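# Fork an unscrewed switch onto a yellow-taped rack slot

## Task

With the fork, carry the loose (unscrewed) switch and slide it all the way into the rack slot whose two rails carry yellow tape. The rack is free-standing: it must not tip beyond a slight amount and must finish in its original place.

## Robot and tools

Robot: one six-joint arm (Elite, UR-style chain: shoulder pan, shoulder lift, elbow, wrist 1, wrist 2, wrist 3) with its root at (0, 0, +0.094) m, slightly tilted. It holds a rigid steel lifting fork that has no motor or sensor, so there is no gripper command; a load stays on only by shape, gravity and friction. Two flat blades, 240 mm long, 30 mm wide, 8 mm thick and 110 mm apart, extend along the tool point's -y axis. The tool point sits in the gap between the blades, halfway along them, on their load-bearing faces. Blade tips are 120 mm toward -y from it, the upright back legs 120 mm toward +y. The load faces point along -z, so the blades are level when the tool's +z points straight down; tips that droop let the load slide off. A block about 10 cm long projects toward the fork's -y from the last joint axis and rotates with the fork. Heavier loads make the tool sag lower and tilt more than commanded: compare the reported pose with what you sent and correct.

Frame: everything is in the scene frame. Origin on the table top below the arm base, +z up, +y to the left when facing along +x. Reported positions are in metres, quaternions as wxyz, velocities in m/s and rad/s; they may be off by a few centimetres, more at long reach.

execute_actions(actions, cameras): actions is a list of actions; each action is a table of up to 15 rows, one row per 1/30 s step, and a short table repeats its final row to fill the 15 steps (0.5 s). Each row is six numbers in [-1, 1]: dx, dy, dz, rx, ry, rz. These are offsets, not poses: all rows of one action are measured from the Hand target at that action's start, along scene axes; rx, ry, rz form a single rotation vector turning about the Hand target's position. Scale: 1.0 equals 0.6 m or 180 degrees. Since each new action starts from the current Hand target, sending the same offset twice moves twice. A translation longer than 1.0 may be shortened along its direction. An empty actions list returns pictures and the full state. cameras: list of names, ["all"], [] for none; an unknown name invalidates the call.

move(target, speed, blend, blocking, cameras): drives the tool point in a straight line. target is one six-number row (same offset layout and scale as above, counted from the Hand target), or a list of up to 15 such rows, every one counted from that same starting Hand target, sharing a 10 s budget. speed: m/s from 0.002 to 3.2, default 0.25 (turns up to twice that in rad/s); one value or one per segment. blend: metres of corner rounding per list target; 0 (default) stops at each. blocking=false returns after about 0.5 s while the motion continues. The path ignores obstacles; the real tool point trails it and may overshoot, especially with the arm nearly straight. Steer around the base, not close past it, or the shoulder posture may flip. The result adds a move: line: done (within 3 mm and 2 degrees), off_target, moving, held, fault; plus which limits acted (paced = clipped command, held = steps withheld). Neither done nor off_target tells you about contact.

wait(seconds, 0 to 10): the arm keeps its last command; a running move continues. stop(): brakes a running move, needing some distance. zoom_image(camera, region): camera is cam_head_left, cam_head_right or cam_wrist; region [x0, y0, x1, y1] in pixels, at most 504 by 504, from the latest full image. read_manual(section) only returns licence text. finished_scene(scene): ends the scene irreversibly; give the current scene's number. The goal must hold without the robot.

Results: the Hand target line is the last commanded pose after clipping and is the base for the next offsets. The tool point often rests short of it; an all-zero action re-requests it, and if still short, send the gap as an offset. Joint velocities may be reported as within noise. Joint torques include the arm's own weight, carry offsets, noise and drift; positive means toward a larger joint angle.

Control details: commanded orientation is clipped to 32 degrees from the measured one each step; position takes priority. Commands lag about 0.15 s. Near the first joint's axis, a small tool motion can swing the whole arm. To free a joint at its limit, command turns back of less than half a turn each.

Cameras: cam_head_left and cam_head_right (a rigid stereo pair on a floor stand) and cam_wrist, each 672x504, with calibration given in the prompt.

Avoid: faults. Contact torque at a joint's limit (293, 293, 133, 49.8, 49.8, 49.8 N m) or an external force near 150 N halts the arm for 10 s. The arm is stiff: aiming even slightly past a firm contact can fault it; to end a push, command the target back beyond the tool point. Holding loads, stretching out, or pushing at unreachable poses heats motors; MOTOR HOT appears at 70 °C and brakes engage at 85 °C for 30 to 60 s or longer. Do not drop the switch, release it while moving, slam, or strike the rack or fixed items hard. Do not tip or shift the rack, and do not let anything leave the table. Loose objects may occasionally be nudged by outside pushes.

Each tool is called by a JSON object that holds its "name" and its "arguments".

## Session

{"name": "execute_actions", "arguments": {"actions": []}}

{"name": "zoom_image", "arguments": {"camera": "cam_head_left", "region": [270, 70, 480, 280]}}

{"name": "zoom_image", "arguments": {"camera": "cam_head_right", "region": [270, 70, 480, 280]}}

Scene clock: 0.00 s.
end_effector_position=(+0.3721, -0.1179, +0.2683) end_effector_quat_wxyz=(-0.171, +0.978, -0.115, +0.012)
Joint positions: [1.982 -1.736 2.436 -1.964 -1.402 0.575]
Joint velocities: within noise
Joint torques (N m): no reading
Hand target: +0.3721, -0.1179, +0.2683; -0.171, +0.978, -0.115, +0.012
camera_calibration:
cam_wrist: T_world_to_cam=[[0.971635, -0.232132, -0.0451733, -0.367249], [-0.231942, -0.972683, 0.00947392, -0.159603], [-0.0461385, 0.00127239, -0.998934, 0.379723], [0, 0, 0, 1]] pos_world=[0.337333, -0.240977, 0.364241]

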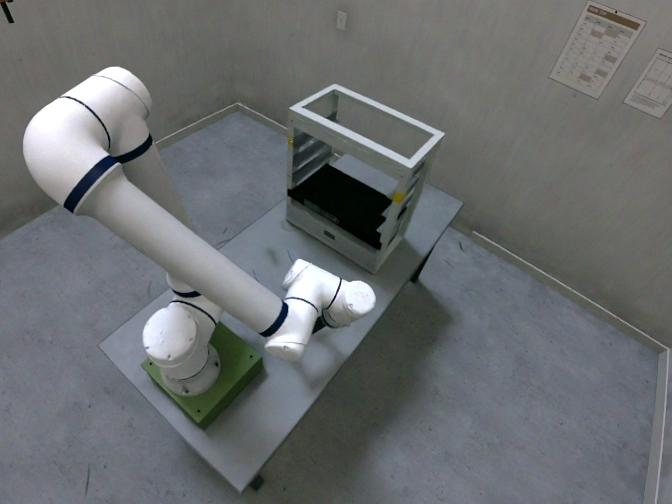

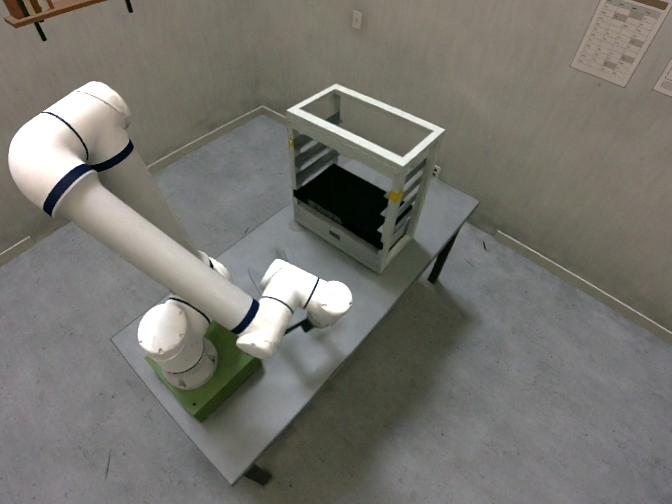

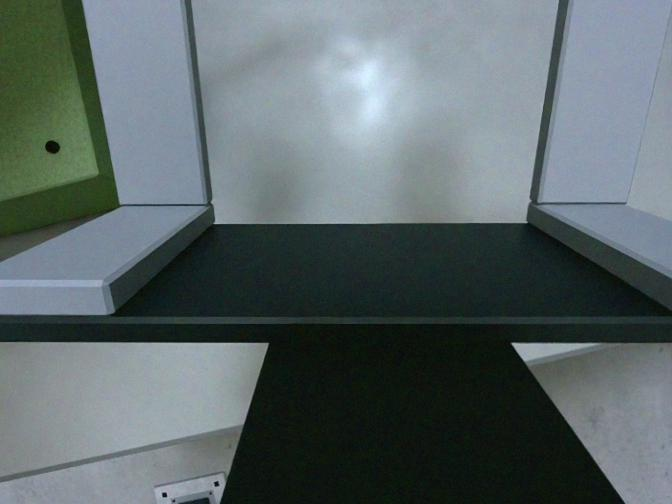

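Scaled by 2.400.

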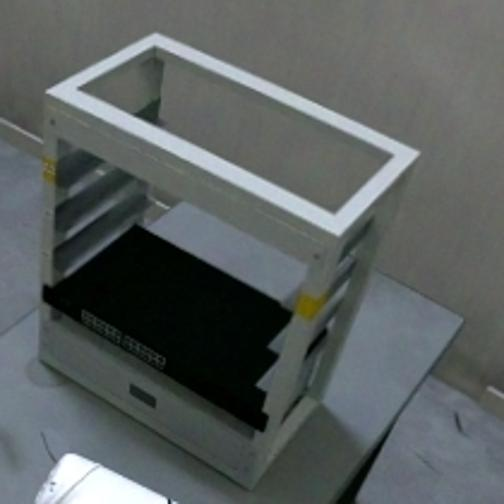

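Scaled by 2.400.

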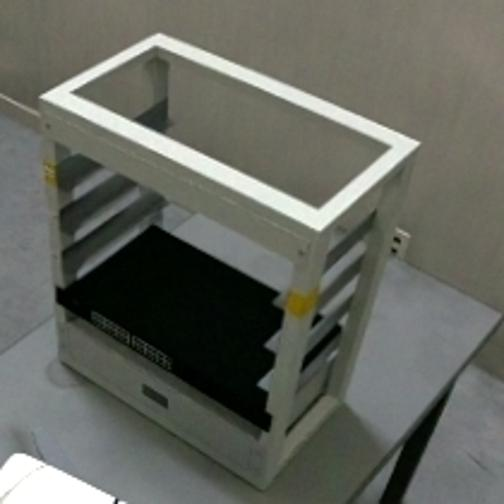

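{"name": "move", "arguments": {"target": [0.4515, 0.1965, 0.956, 0.1083, -0.1454, -0.4171], "speed": 0.4, "cameras": ["all"]}}

{"name": "zoom_image", "arguments": {"camera": "cam_wrist", "region": [190, 0, 550, 225]}}

Scene clock: 27.13 s.
end_effector_position=(+0.6430, +0.0000, +0.8419) end_effector_quat_wxyz=(-0.299, +0.641, -0.641, +0.299)
Joint positions: [2.605 -2.223 2.125 -2.241 -1.137 2.74]
Joint torques (N m): [9.03 14.05 -104.66 -13.13 0.46 3.26]
Hand target: +0.6430, +0.0000, +0.8419; -0.299, +0.641, -0.641, +0.299
Off the commanded pose: 0.000 m, 0 deg.
move: done
camera_calibration:
cam_wrist: T_world_to_cam=[[0.012228, -0.999562, -0.0269444, 0.0243238], [-0.868368, 0.00274484, -0.495913, 0.847218], [0.49577, 0.0294617, -0.867954, 0.506354], [0, 0, 0, 1]] pos_world=[0.484364, 0.00706964, 0.860294]

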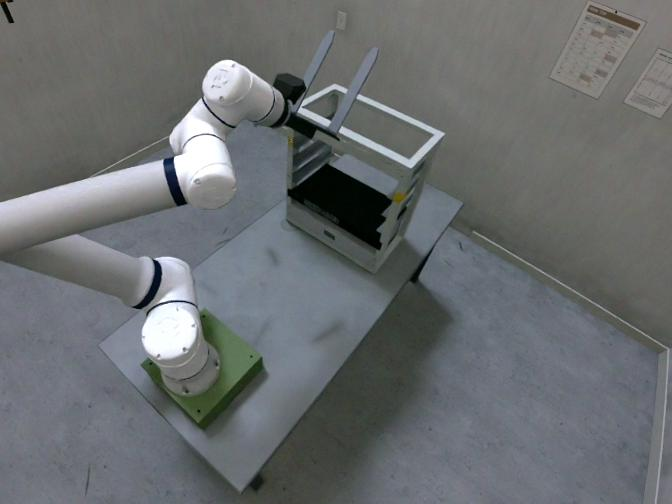

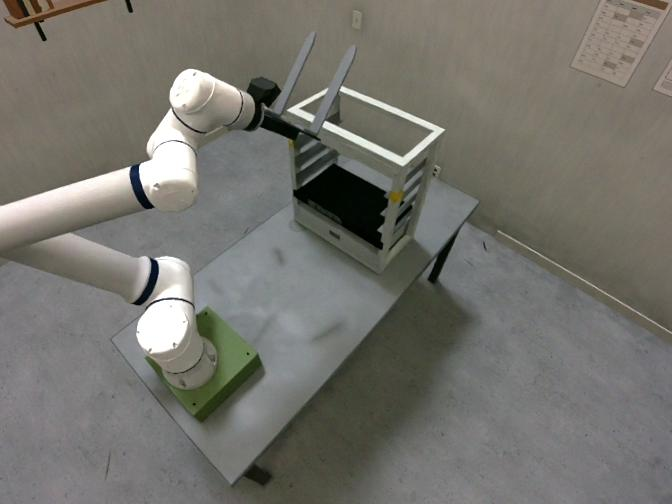

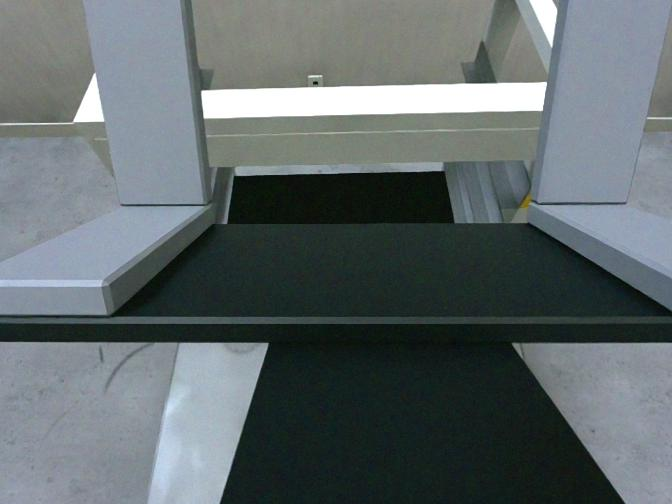

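Scaled by 1.400.

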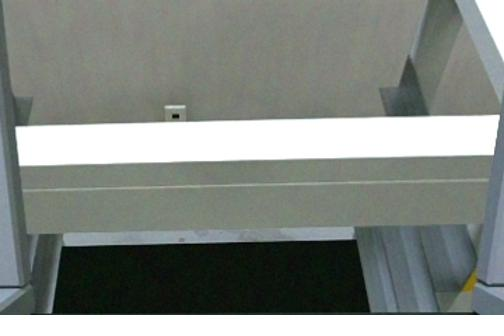

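{"name": "zoom_image", "arguments": {"camera": "cam_wrist", "region": [195, 70, 315, 230]}}

{"name": "zoom_image", "arguments": {"camera": "cam_wrist", "region": [425, 70, 545, 230]}}

Scaled by 3.150.

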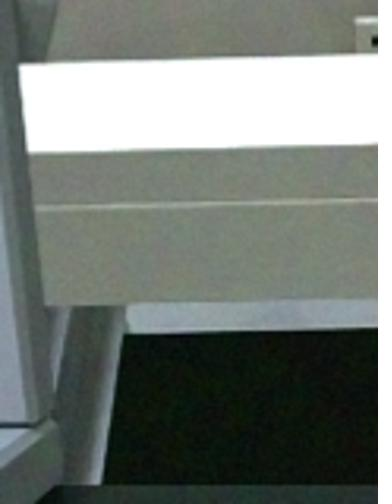

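Scaled by 3.150.

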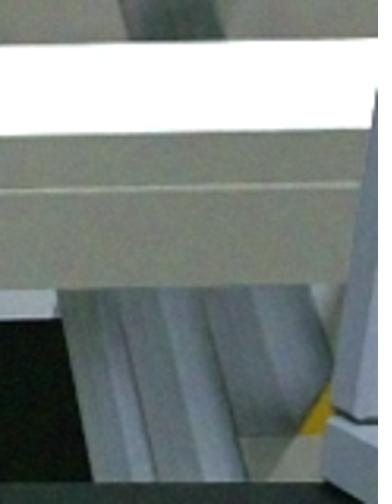

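{"name": "zoom_image", "arguments": {"camera": "cam_head_left", "region": [280, 170, 400, 280]}}

{"name": "zoom_image", "arguments": {"camera": "cam_head_right", "region": [280, 170, 400, 280]}}

Scaled by 4.200.

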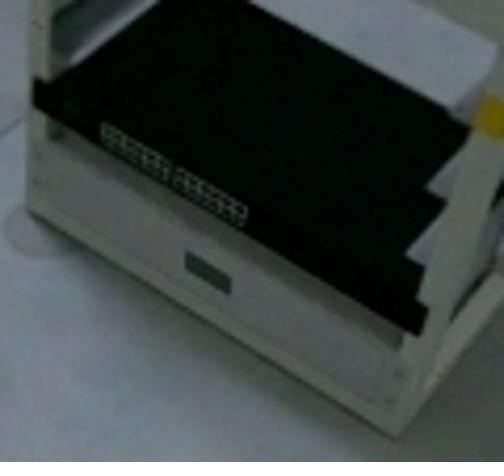

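Scaled by 4.200.

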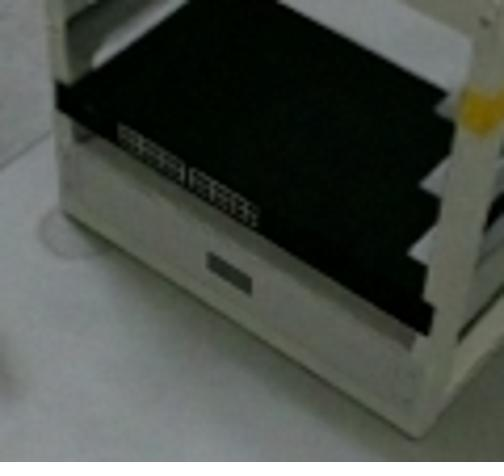

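{"name": "move", "arguments": {"target": [-0.225, 0.5533, -0.7948, -0.04207, -0.16874, -0.15171], "speed": 0.45, "cameras": ["cam_wrist"]}}

{"name": "zoom_image", "arguments": {"camera": "cam_wrist", "region": [200, 0, 380, 225]}}

{"name": "zoom_image", "arguments": {"camera": "cam_wrist", "region": [370, 0, 550, 225]}}

Scene clock: 76.23 s.
end_effector_position=(+0.5071, +0.3180, +0.3806) end_effector_quat_wxyz=(+0.323, -0.429, +0.663, -0.522)
Joint positions: [3.951 -0.945 2.451 -4 -2.693 3.72]
Joint torques (N m): [-21.94 -89.49 -1.17 -4.13 -2.83 -2.28]
Hand target: +0.5072, +0.3179, +0.3807; +0.323, -0.429, +0.663, -0.521 (not the last commanded pose)
Off the commanded pose: 0.021 m, 6 deg.
move: held (a check stopped the path); limits=held
pose unreachable: on one or more control steps of this call, first in action 0 (counted from 0), an arm could not follow its commanded pose, so it was not sent that pose on those steps. It may still have moved: this result reports where it is.
cause: moving toward the commanded pose would bring two parts of the arm too close to each other (joints 4 (wrist 1) to 6 (wrist 3) lie between them).
camera_calibration:
cam_wrist: T_world_to_cam=[[-0.402269, -0.915521, 0.000559672, 0.50446], [-0.520316, 0.228118, -0.822942, 0.375922], [0.753293, -0.331336, -0.568125, 0.0339642], [0, 0, 0, 1]] pos_world=[0.372942, 0.387343, 0.328376]
Images, in order (width x height): cam_wrist 672x504.

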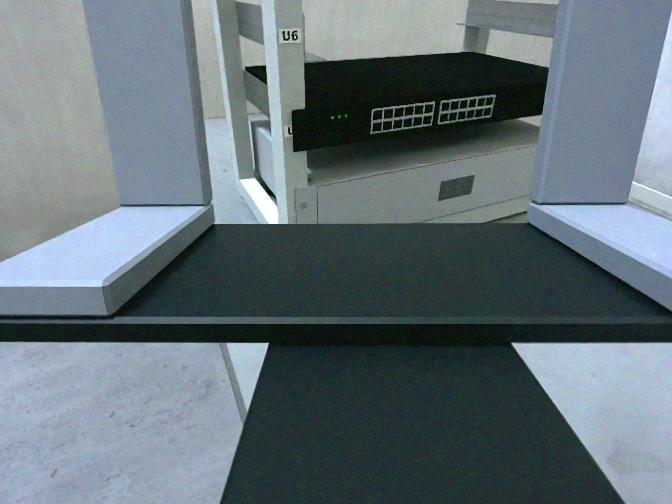

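Scaled by 2.240.

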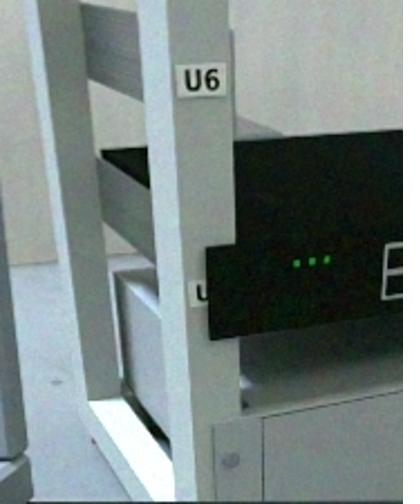

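Scaled by 2.240.

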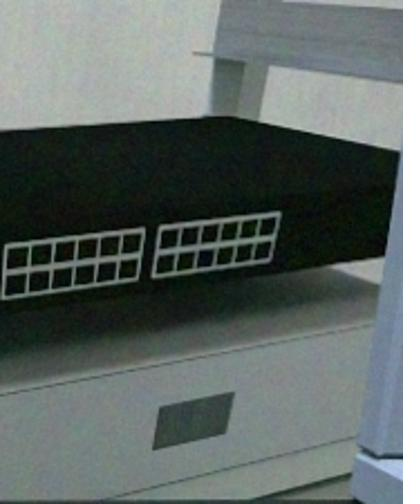

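{"name": "move", "arguments": {"target": [[0.0213, -0.1965, 0.0655, 0.0464, 0.2036, 0.0592], [0.1162, -0.5072, -0.1345, 0.0928, 0.4071, 0.1183], [0.1162, -0.5072, -0.3745, 0.0928, 0.4071, 0.1183]], "speed": [0.35, 0.35, 0.25], "blend": [0.05, 0.03, 0], "cameras": ["all"]}}

Scene clock: 112.43 s.
end_effector_position=(+0.5768, +0.0136, +0.1561) end_effector_quat_wxyz=(-0.006, +0.712, -0.702, +0.006)
Joint positions: [2.781 -1.695 2.613 -2.491 -1.563 2.72]
Joint torques (N m): [9.17 -13.75 -46.83 -10.18 2.27 3.53]
Hand target: +0.5769, +0.0136, +0.1560; -0.006, +0.712, -0.702, +0.006
Off the commanded pose: 0.000 m, 0 deg.
move: done
camera_calibration:
cam_wrist: T_world_to_cam=[[0.00157007, -0.999641, -0.0267386, 0.0264126], [-0.943976, -0.0103056, 0.329853, 0.36454], [-0.33001, 0.0247227, -0.943654, 0.431757], [0, 0, 0, 1]] pos_world=[0.48656, 0.0194857, 0.28789]

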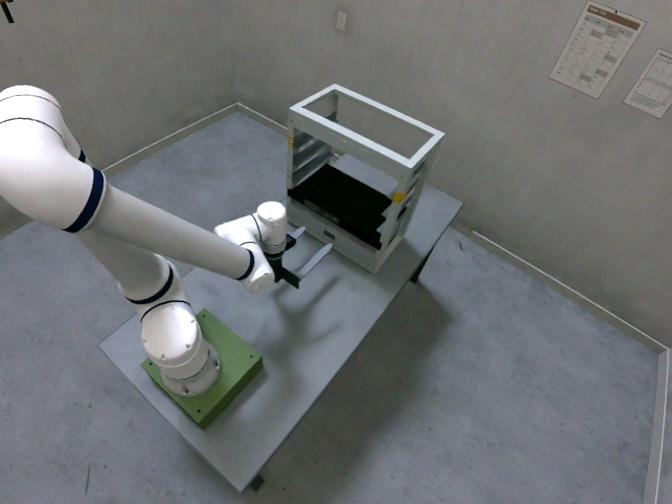

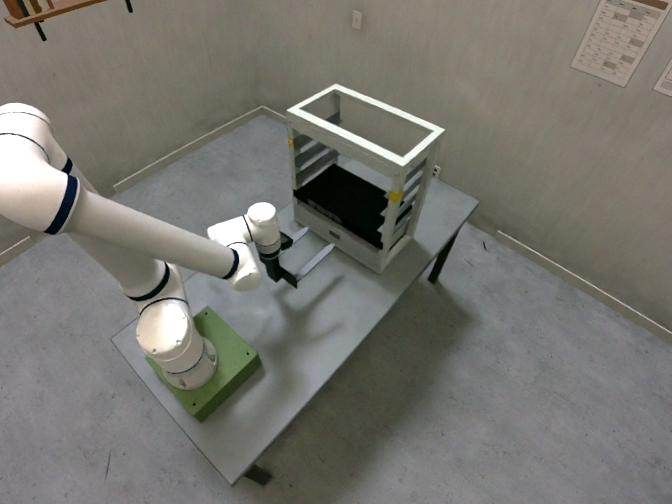

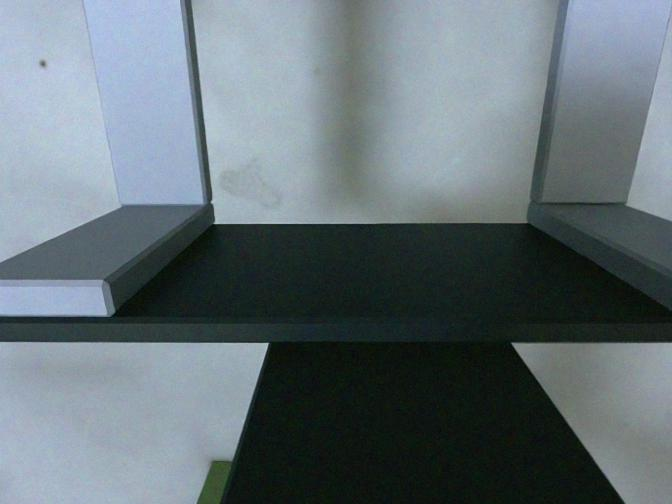

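{"name": "zoom_image", "arguments": {"camera": "cam_head_left", "region": [270, 170, 410, 290]}}

{"name": "zoom_image", "arguments": {"camera": "cam_head_right", "region": [270, 170, 410, 290]}}

Scaled by 3.600.

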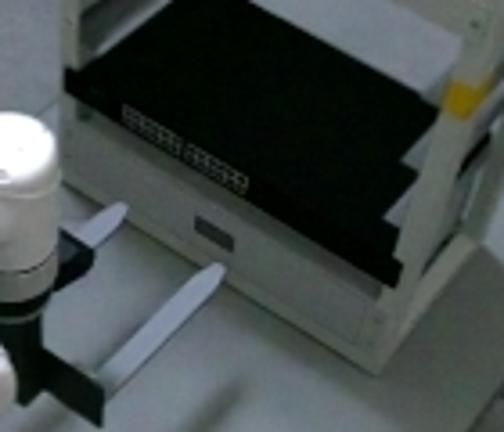

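Scaled by 3.600.

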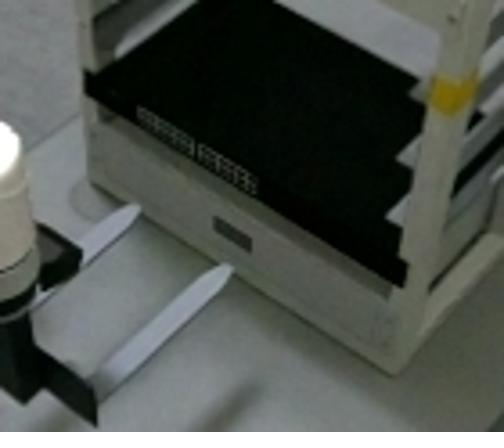

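{"name": "move", "arguments": {"target": [0.41996, 0.0055, 0, 0, 0, 0], "speed": 0.2, "cameras": ["all"]}}

{"name": "zoom_image", "arguments": {"camera": "cam_wrist", "region": [190, 0, 310, 80]}}

{"name": "zoom_image", "arguments": {"camera": "cam_wrist", "region": [445, 0, 565, 80]}}

{"name": "zoom_image", "arguments": {"camera": "cam_head_right", "region": [270, 150, 410, 270]}}

Scene clock: 133.03 s.
end_effector_position=(+0.8287, +0.0169, +0.1560) end_effector_quat_wxyz=(-0.006, +0.712, -0.702, +0.006)
Joint positions: [2.942 -1.289 2.163 -2.447 -1.563 2.881]
Joint torques (N m): [8.14 -62.14 -73.12 -5.48 -1.63 3.53]
Hand target: +0.8289, +0.0169, +0.1560; -0.006, +0.712, -0.702, +0.006
Off the commanded pose: 0.000 m, 0 deg.
move: done
camera_calibration:
cam_wrist: T_world_to_cam=[[0.0015694, -0.999641, -0.0267384, 0.0293138], [-0.943976, -0.0103049, 0.329853, 0.6023], [-0.33001, 0.0247227, -0.943654, 0.514677], [0, 0, 0, 1]] pos_world=[0.73836, 0.0227857, 0.28779]

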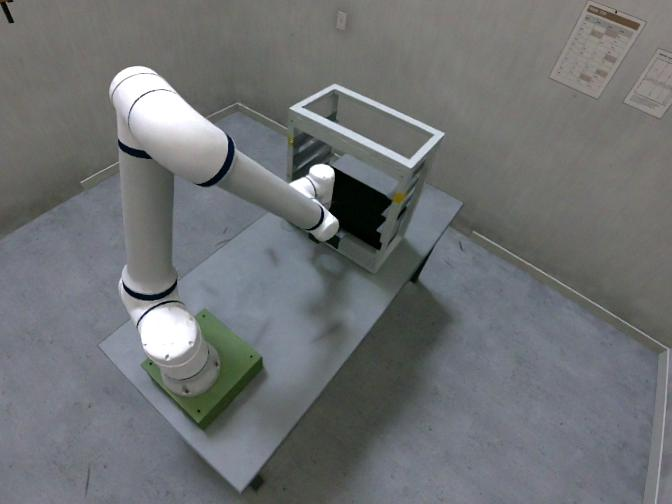

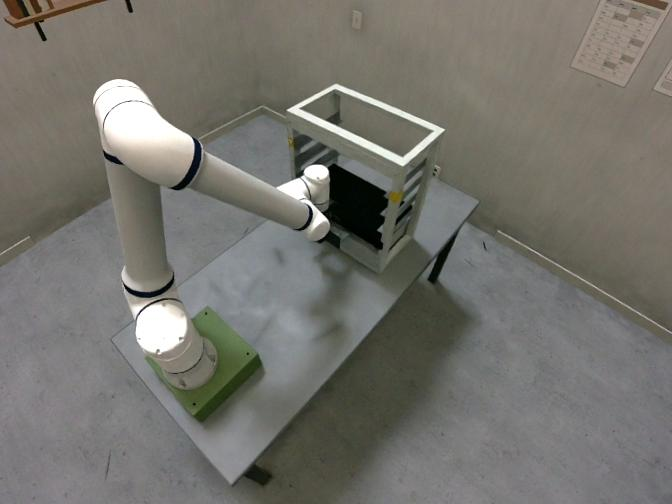

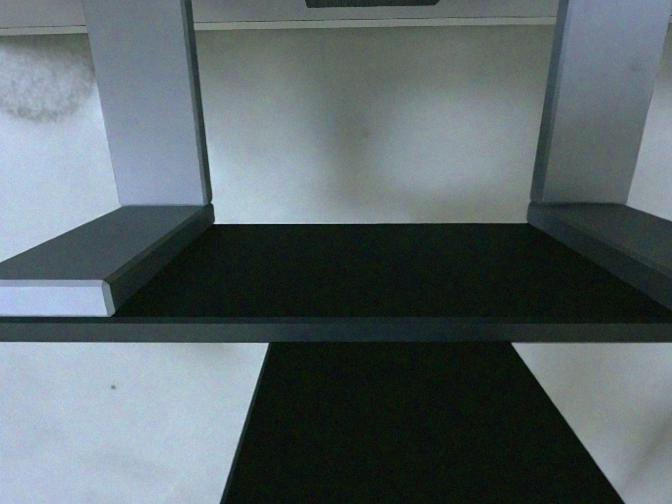

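Scaled by 4.200.

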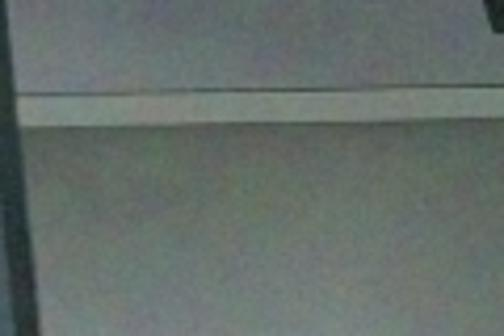

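Scaled by 4.200.

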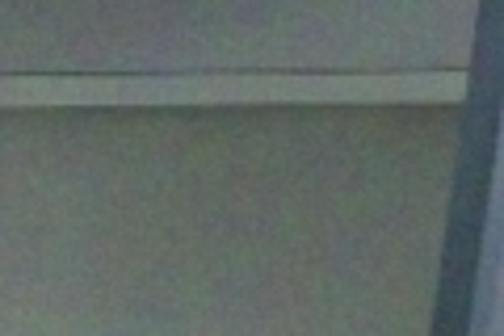

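Scaled by 3.600.

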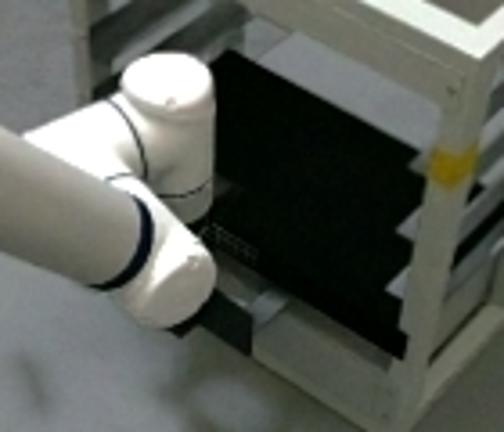

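{"name": "move", "arguments": {"target": [[0, 0, 0.02, 0, 0, 0], [0, 0, 0.05, 0, 0, 0]], "speed": [0.05, 0.02], "blend": [0.003, 0], "cameras": ["cam_head_left", "cam_head_right"]}}

{"name": "zoom_image", "arguments": {"camera": "cam_head_right", "region": [270, 150, 410, 270]}}

Scene clock: 144.83 s.
end_effector_position=(+0.8288, +0.0169, +0.1858) end_effector_quat_wxyz=(-0.006, +0.712, -0.702, +0.006)
Joint positions: [2.942 -1.332 2.145 -2.386 -1.563 2.881]
Joint torques (N m): [-21.83 -124.25 -115.59 -20 3.41 -2.25]
Hand target: +0.8289, +0.0169, +0.1860; -0.006, +0.712, -0.702, +0.006
Off the commanded pose: 0.000 m, 0 deg.
move: done
Images, in order (width x height): cam_head_left 672x504, cam_head_right 672x504.

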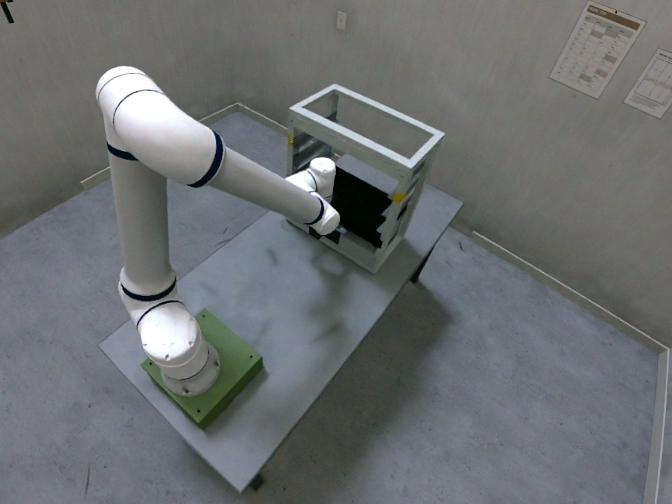

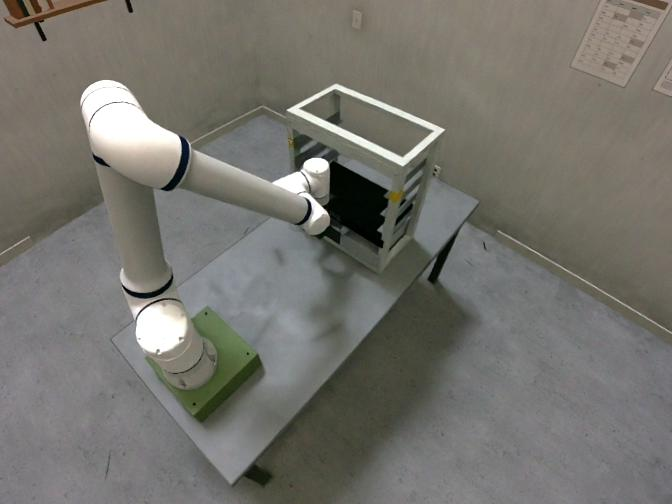

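Scaled by 3.600.

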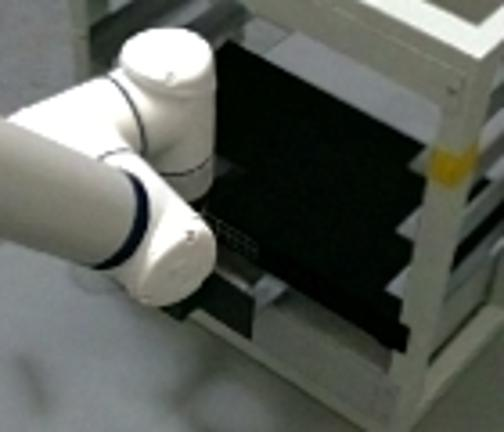

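{"name": "move", "arguments": {"target": [[-0.5, -0.00567, 0, 0, 0, 0], [-0.5, -0.00567, 0.4445, 0, 0, 0]], "speed": [0.15, 0.18], "blend": [0.02, 0], "cameras": ["all"]}}

{"name": "zoom_image", "arguments": {"camera": "cam_head_right", "region": [220, 80, 460, 280]}}

{"name": "zoom_image", "arguments": {"camera": "cam_head_left", "region": [220, 80, 460, 280]}}

Scene clock: 153.60 s.
end_effector_position=(+0.5289, +0.0135, +0.4525) end_effector_quat_wxyz=(-0.006, +0.712, -0.702, +0.006)
Joint positions: [2.724 -2.17 2.265 -1.667 -1.562 2.664]
Joint torques (N m): [-21.08 -38.94 -146.11 -18.74 2.19 -2.3]
Hand target: +0.5289, +0.0135, +0.4527; -0.006, +0.712, -0.702, +0.006
Off the commanded pose: 0.000 m, 0 deg.
move: done
camera_calibration:
cam_wrist: T_world_to_cam=[[0.00157073, -0.999641, -0.0267388, 0.0343131], [-0.943976, -0.0103063, 0.329853, 0.22146], [-0.33001, 0.0247227, -0.943654, 0.695617], [0, 0, 0, 1]] pos_world=[0.43856, 0.0193857, 0.58429]

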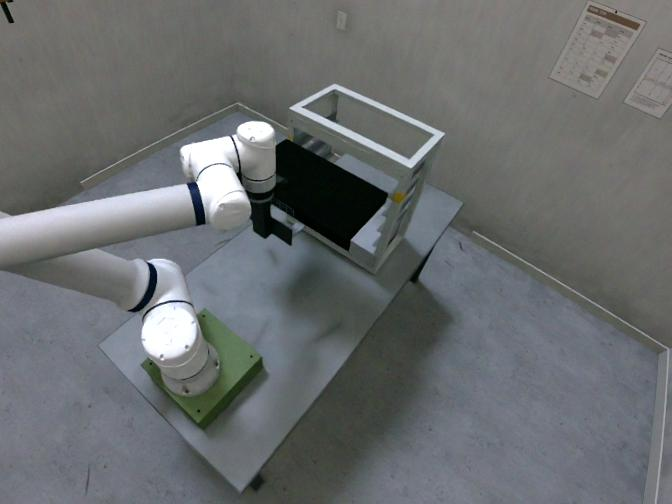

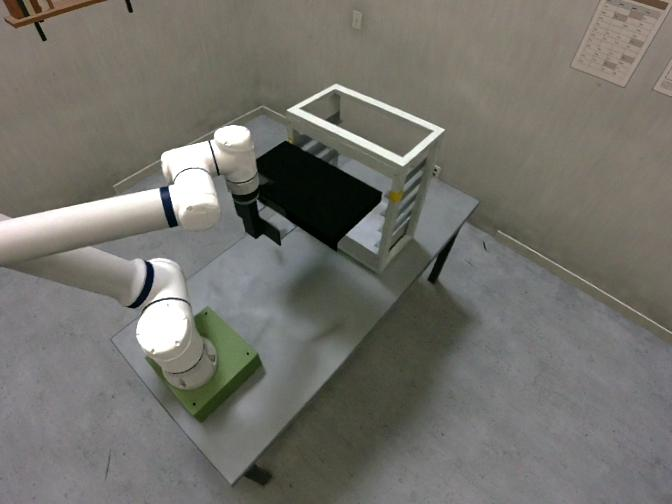

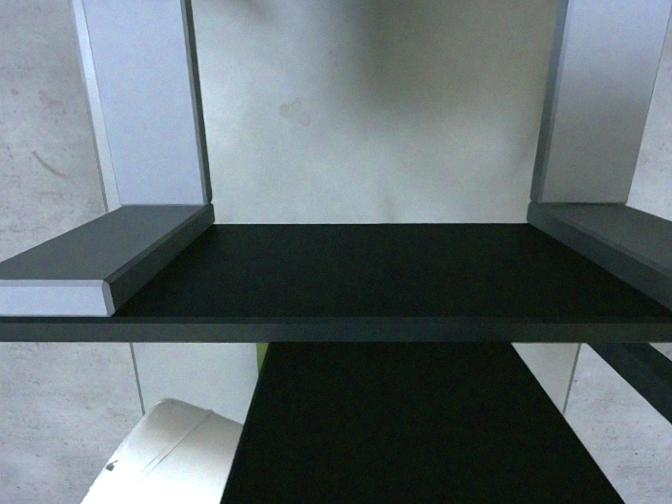

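Scaled by 2.100.

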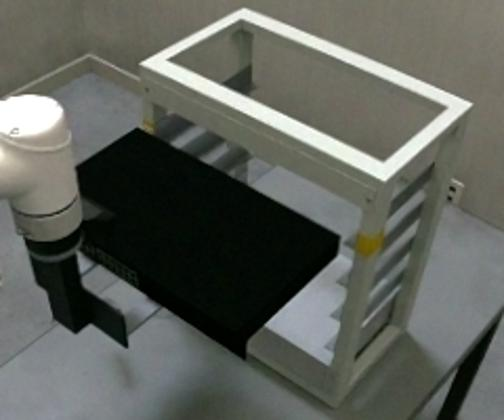

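Scaled by 2.100.

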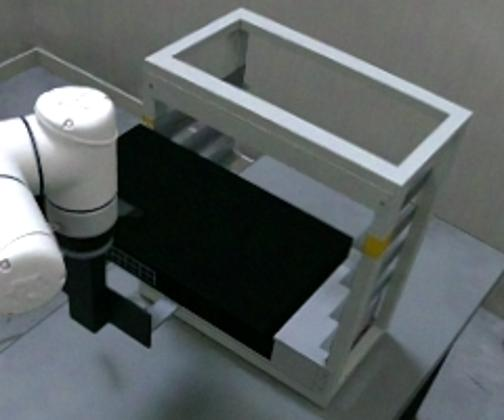

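{"name": "zoom_image", "arguments": {"camera": "cam_head_right", "region": [270, 120, 350, 200]}}

{"name": "zoom_image", "arguments": {"camera": "cam_head_right", "region": [350, 150, 430, 230]}}

{"name": "zoom_image", "arguments": {"camera": "cam_head_left", "region": [270, 120, 350, 200]}}

{"name": "zoom_image", "arguments": {"camera": "cam_head_left", "region": [350, 150, 430, 230]}}

Scaled by 6.300.

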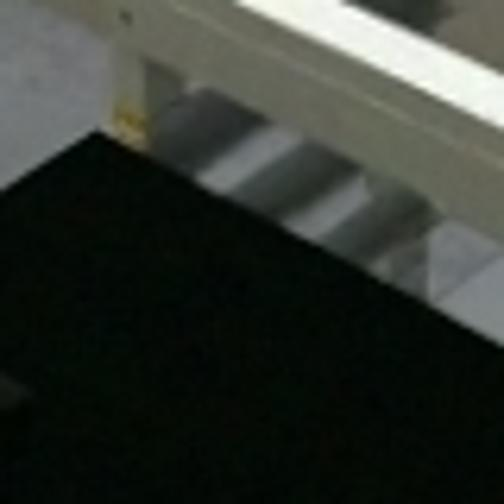

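Scaled by 6.300.

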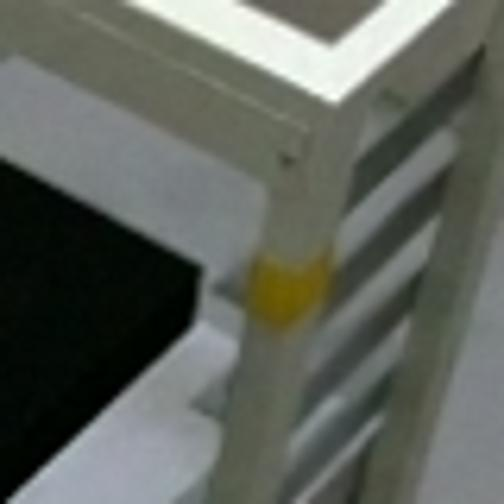

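Scaled by 6.300.

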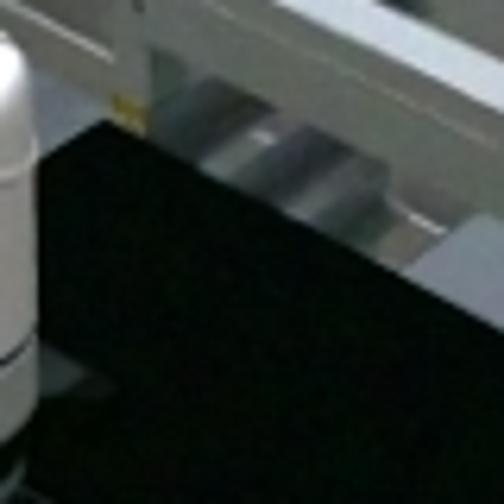

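Scaled by 6.300.

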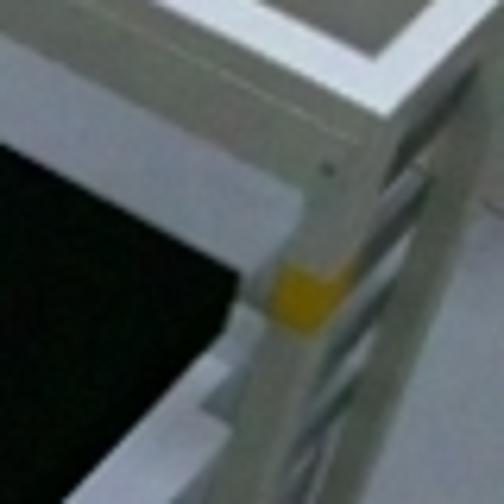

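{"name": "move", "arguments": {"target": [0.33332, 0.00378, 0, 0, 0, 0], "speed": 0.14, "cameras": ["cam_head_left", "cam_head_right"]}}

{"name": "zoom_image", "arguments": {"camera": "cam_head_right", "region": [260, 70, 440, 250]}}

{"name": "zoom_image", "arguments": {"camera": "cam_head_left", "region": [260, 70, 440, 250]}}

Scene clock: 178.93 s.
end_effector_position=(+0.7287, +0.0158, +0.4527) end_effector_quat_wxyz=(-0.006, +0.712, -0.702, +0.006)
Joint positions: [2.894 -1.755 2.027 -1.846 -1.563 2.834]
Joint torques (N m): [8.21 -59.64 -144.57 -24.31 0.56 3.19]
Hand target: +0.7288, +0.0158, +0.4527; -0.006, +0.712, -0.702, +0.006
Off the commanded pose: 0.000 m, 0 deg.
move: done
Images, in order (width x height): cam_head_left 672x504, cam_head_right 672x504.

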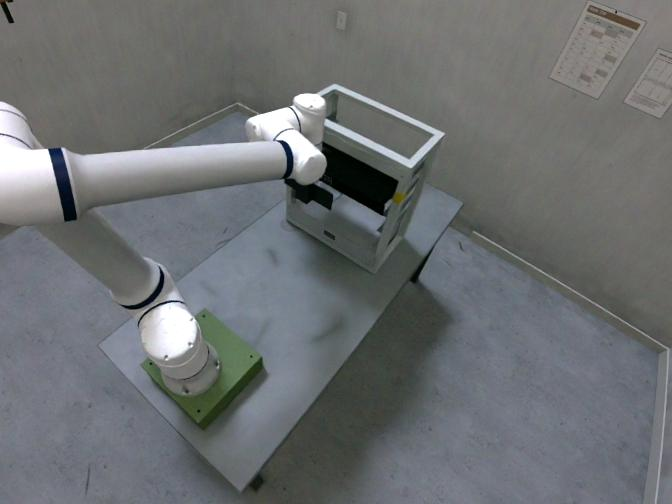

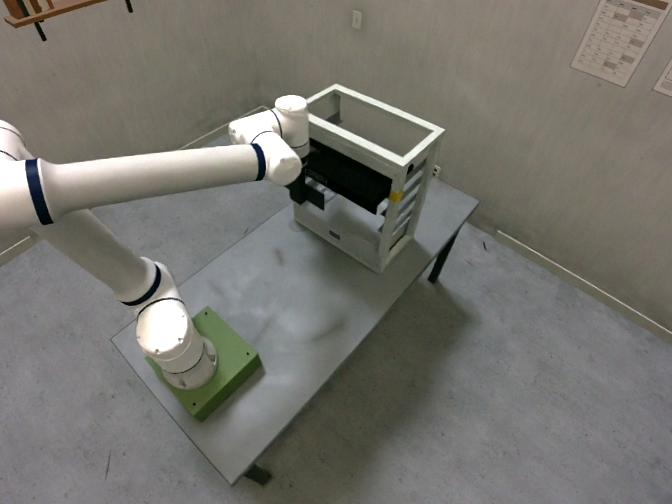

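Scaled by 2.800.

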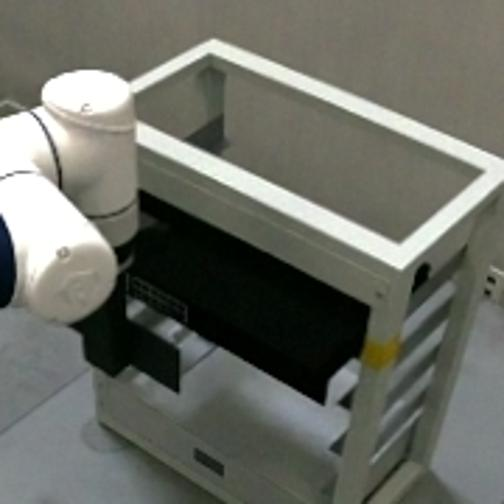

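Scaled by 2.800.

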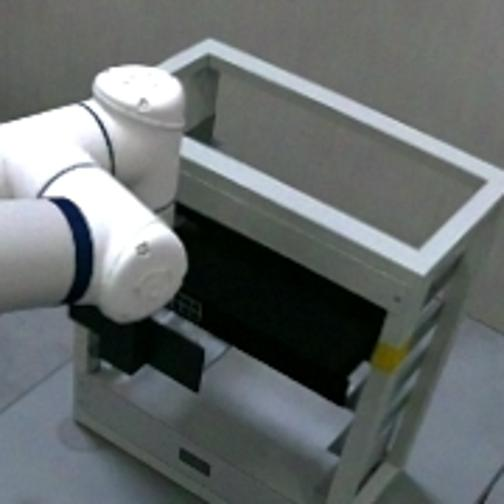

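{"name": "move", "arguments": {"target": [0.15916, 0.00181, 0, 0, 0, 0], "speed": 0.08, "cameras": ["all"]}}

{"name": "zoom_image", "arguments": {"camera": "cam_head_right", "region": [260, 70, 440, 250]}}

{"name": "zoom_image", "arguments": {"camera": "cam_head_left", "region": [260, 70, 440, 250]}}

Scene clock: 183.40 s.
end_effector_position=(+0.8241, +0.0169, +0.4527) end_effector_quat_wxyz=(-0.006, +0.712, -0.702, +0.006)
Joint positions: [2.938 -1.587 1.88 -1.867 -1.563 2.878]
Joint torques (N m): [9.97 -83.73 -144.55 -24.45 0.17 3.44]
Hand target: +0.8243, +0.0169, +0.4527; -0.006, +0.712, -0.702, +0.006
Off the commanded pose: 0.000 m, 0 deg.
move: done
camera_calibration:
cam_wrist: T_world_to_cam=[[0.0015694, -0.999641, -0.0267384, 0.0372541], [-0.943976, -0.0103049, 0.329853, 0.500185], [-0.33001, 0.0247227, -0.943654, 0.793174], [0, 0, 0, 1]] pos_world=[0.73386, 0.0227857, 0.58449]

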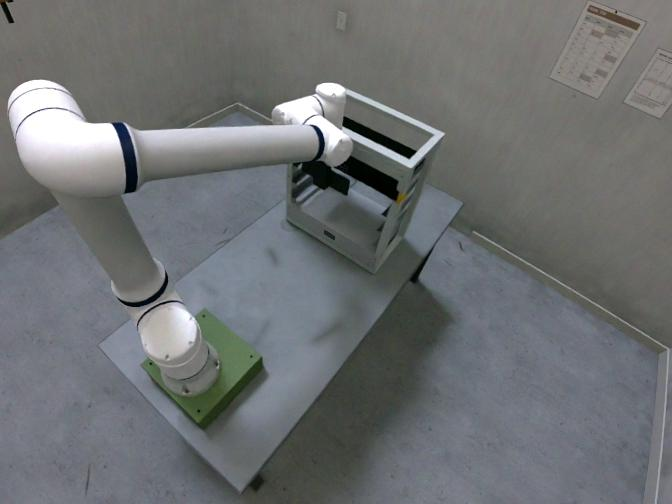

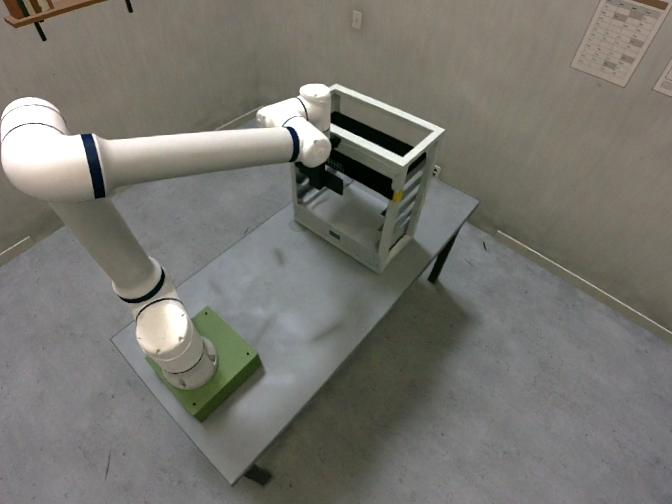

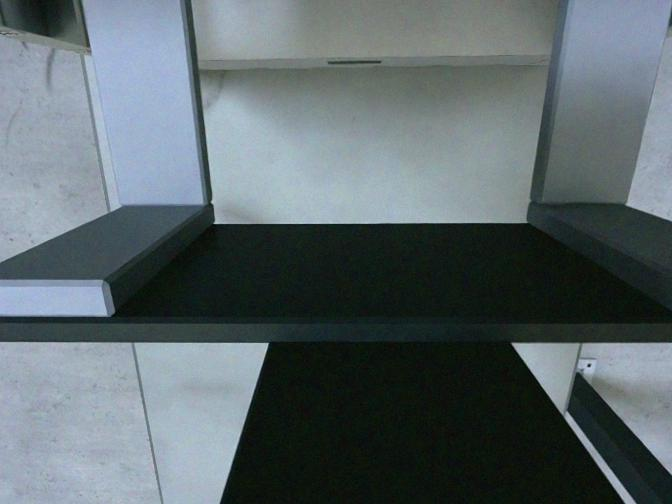

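Scaled by 2.800.

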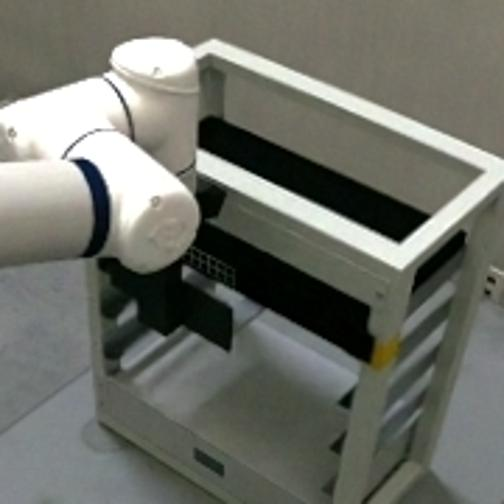

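Scaled by 2.800.

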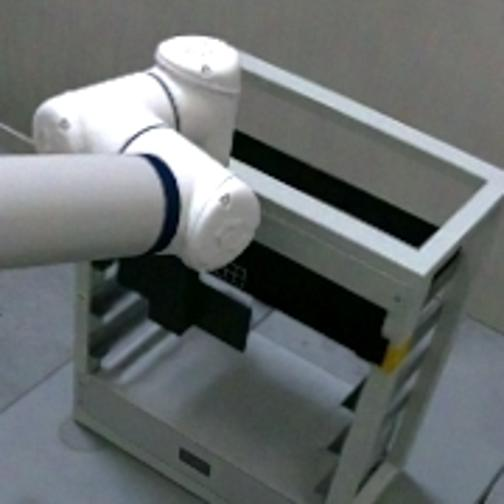

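{"name": "move", "arguments": {"target": [0, 0, -0.0187, 0, 0, 0], "speed": 0.03}}

{"name": "move", "arguments": {"target": [0, 0, -0.0058, 0, 0, 0], "speed": 0.02}}

{"name": "move", "arguments": {"target": [0, 0, -0.005, 0, 0, 0], "speed": 0.02}}

Scene clock: 186.77 s.
end_effector_position=(+0.8244, +0.0169, +0.4418) end_effector_quat_wxyz=(-0.006, +0.712, -0.702, +0.006)
Joint positions: [2.939 -1.581 1.895 -1.887 -1.563 2.878]
Joint torques (N m): [7.59 -78.83 -111.27 -23.24 1.26 3.35]
Hand target: +0.8243, +0.0169, +0.4415; -0.006, +0.712, -0.702, +0.006
Off the commanded pose: 0.000 m, 0 deg.
move: done

Scene clock: 187.47 s.
end_effector_position=(+0.8244, +0.0169, +0.4383) end_effector_quat_wxyz=(-0.006, +0.712, -0.702, +0.006)
Joint positions: [2.939 -1.579 1.899 -1.894 -1.563 2.878]
Joint torques (N m): [6.54 -47.54 -73.15 -10.49 1.39 3.48]
Hand target: +0.8243, +0.0169, +0.4380; -0.006, +0.712, -0.702, +0.006
Off the commanded pose: 0.000 m, 0 deg.
move: done

Scene clock: 188.17 s.
end_effector_position=(+0.8243, +0.0169, +0.4351) end_effector_quat_wxyz=(-0.006, +0.712, -0.702, +0.006)
Joint positions: [2.939 -1.578 1.903 -1.899 -1.563 2.878]
Joint torques (N m): [9.12 -49.86 -73.61 -10.52 0.1 3.38]
Hand target: +0.8243, +0.0169, +0.4350; -0.006, +0.712, -0.702, +0.006
Off the commanded pose: 0.000 m, 0 deg.
move: done


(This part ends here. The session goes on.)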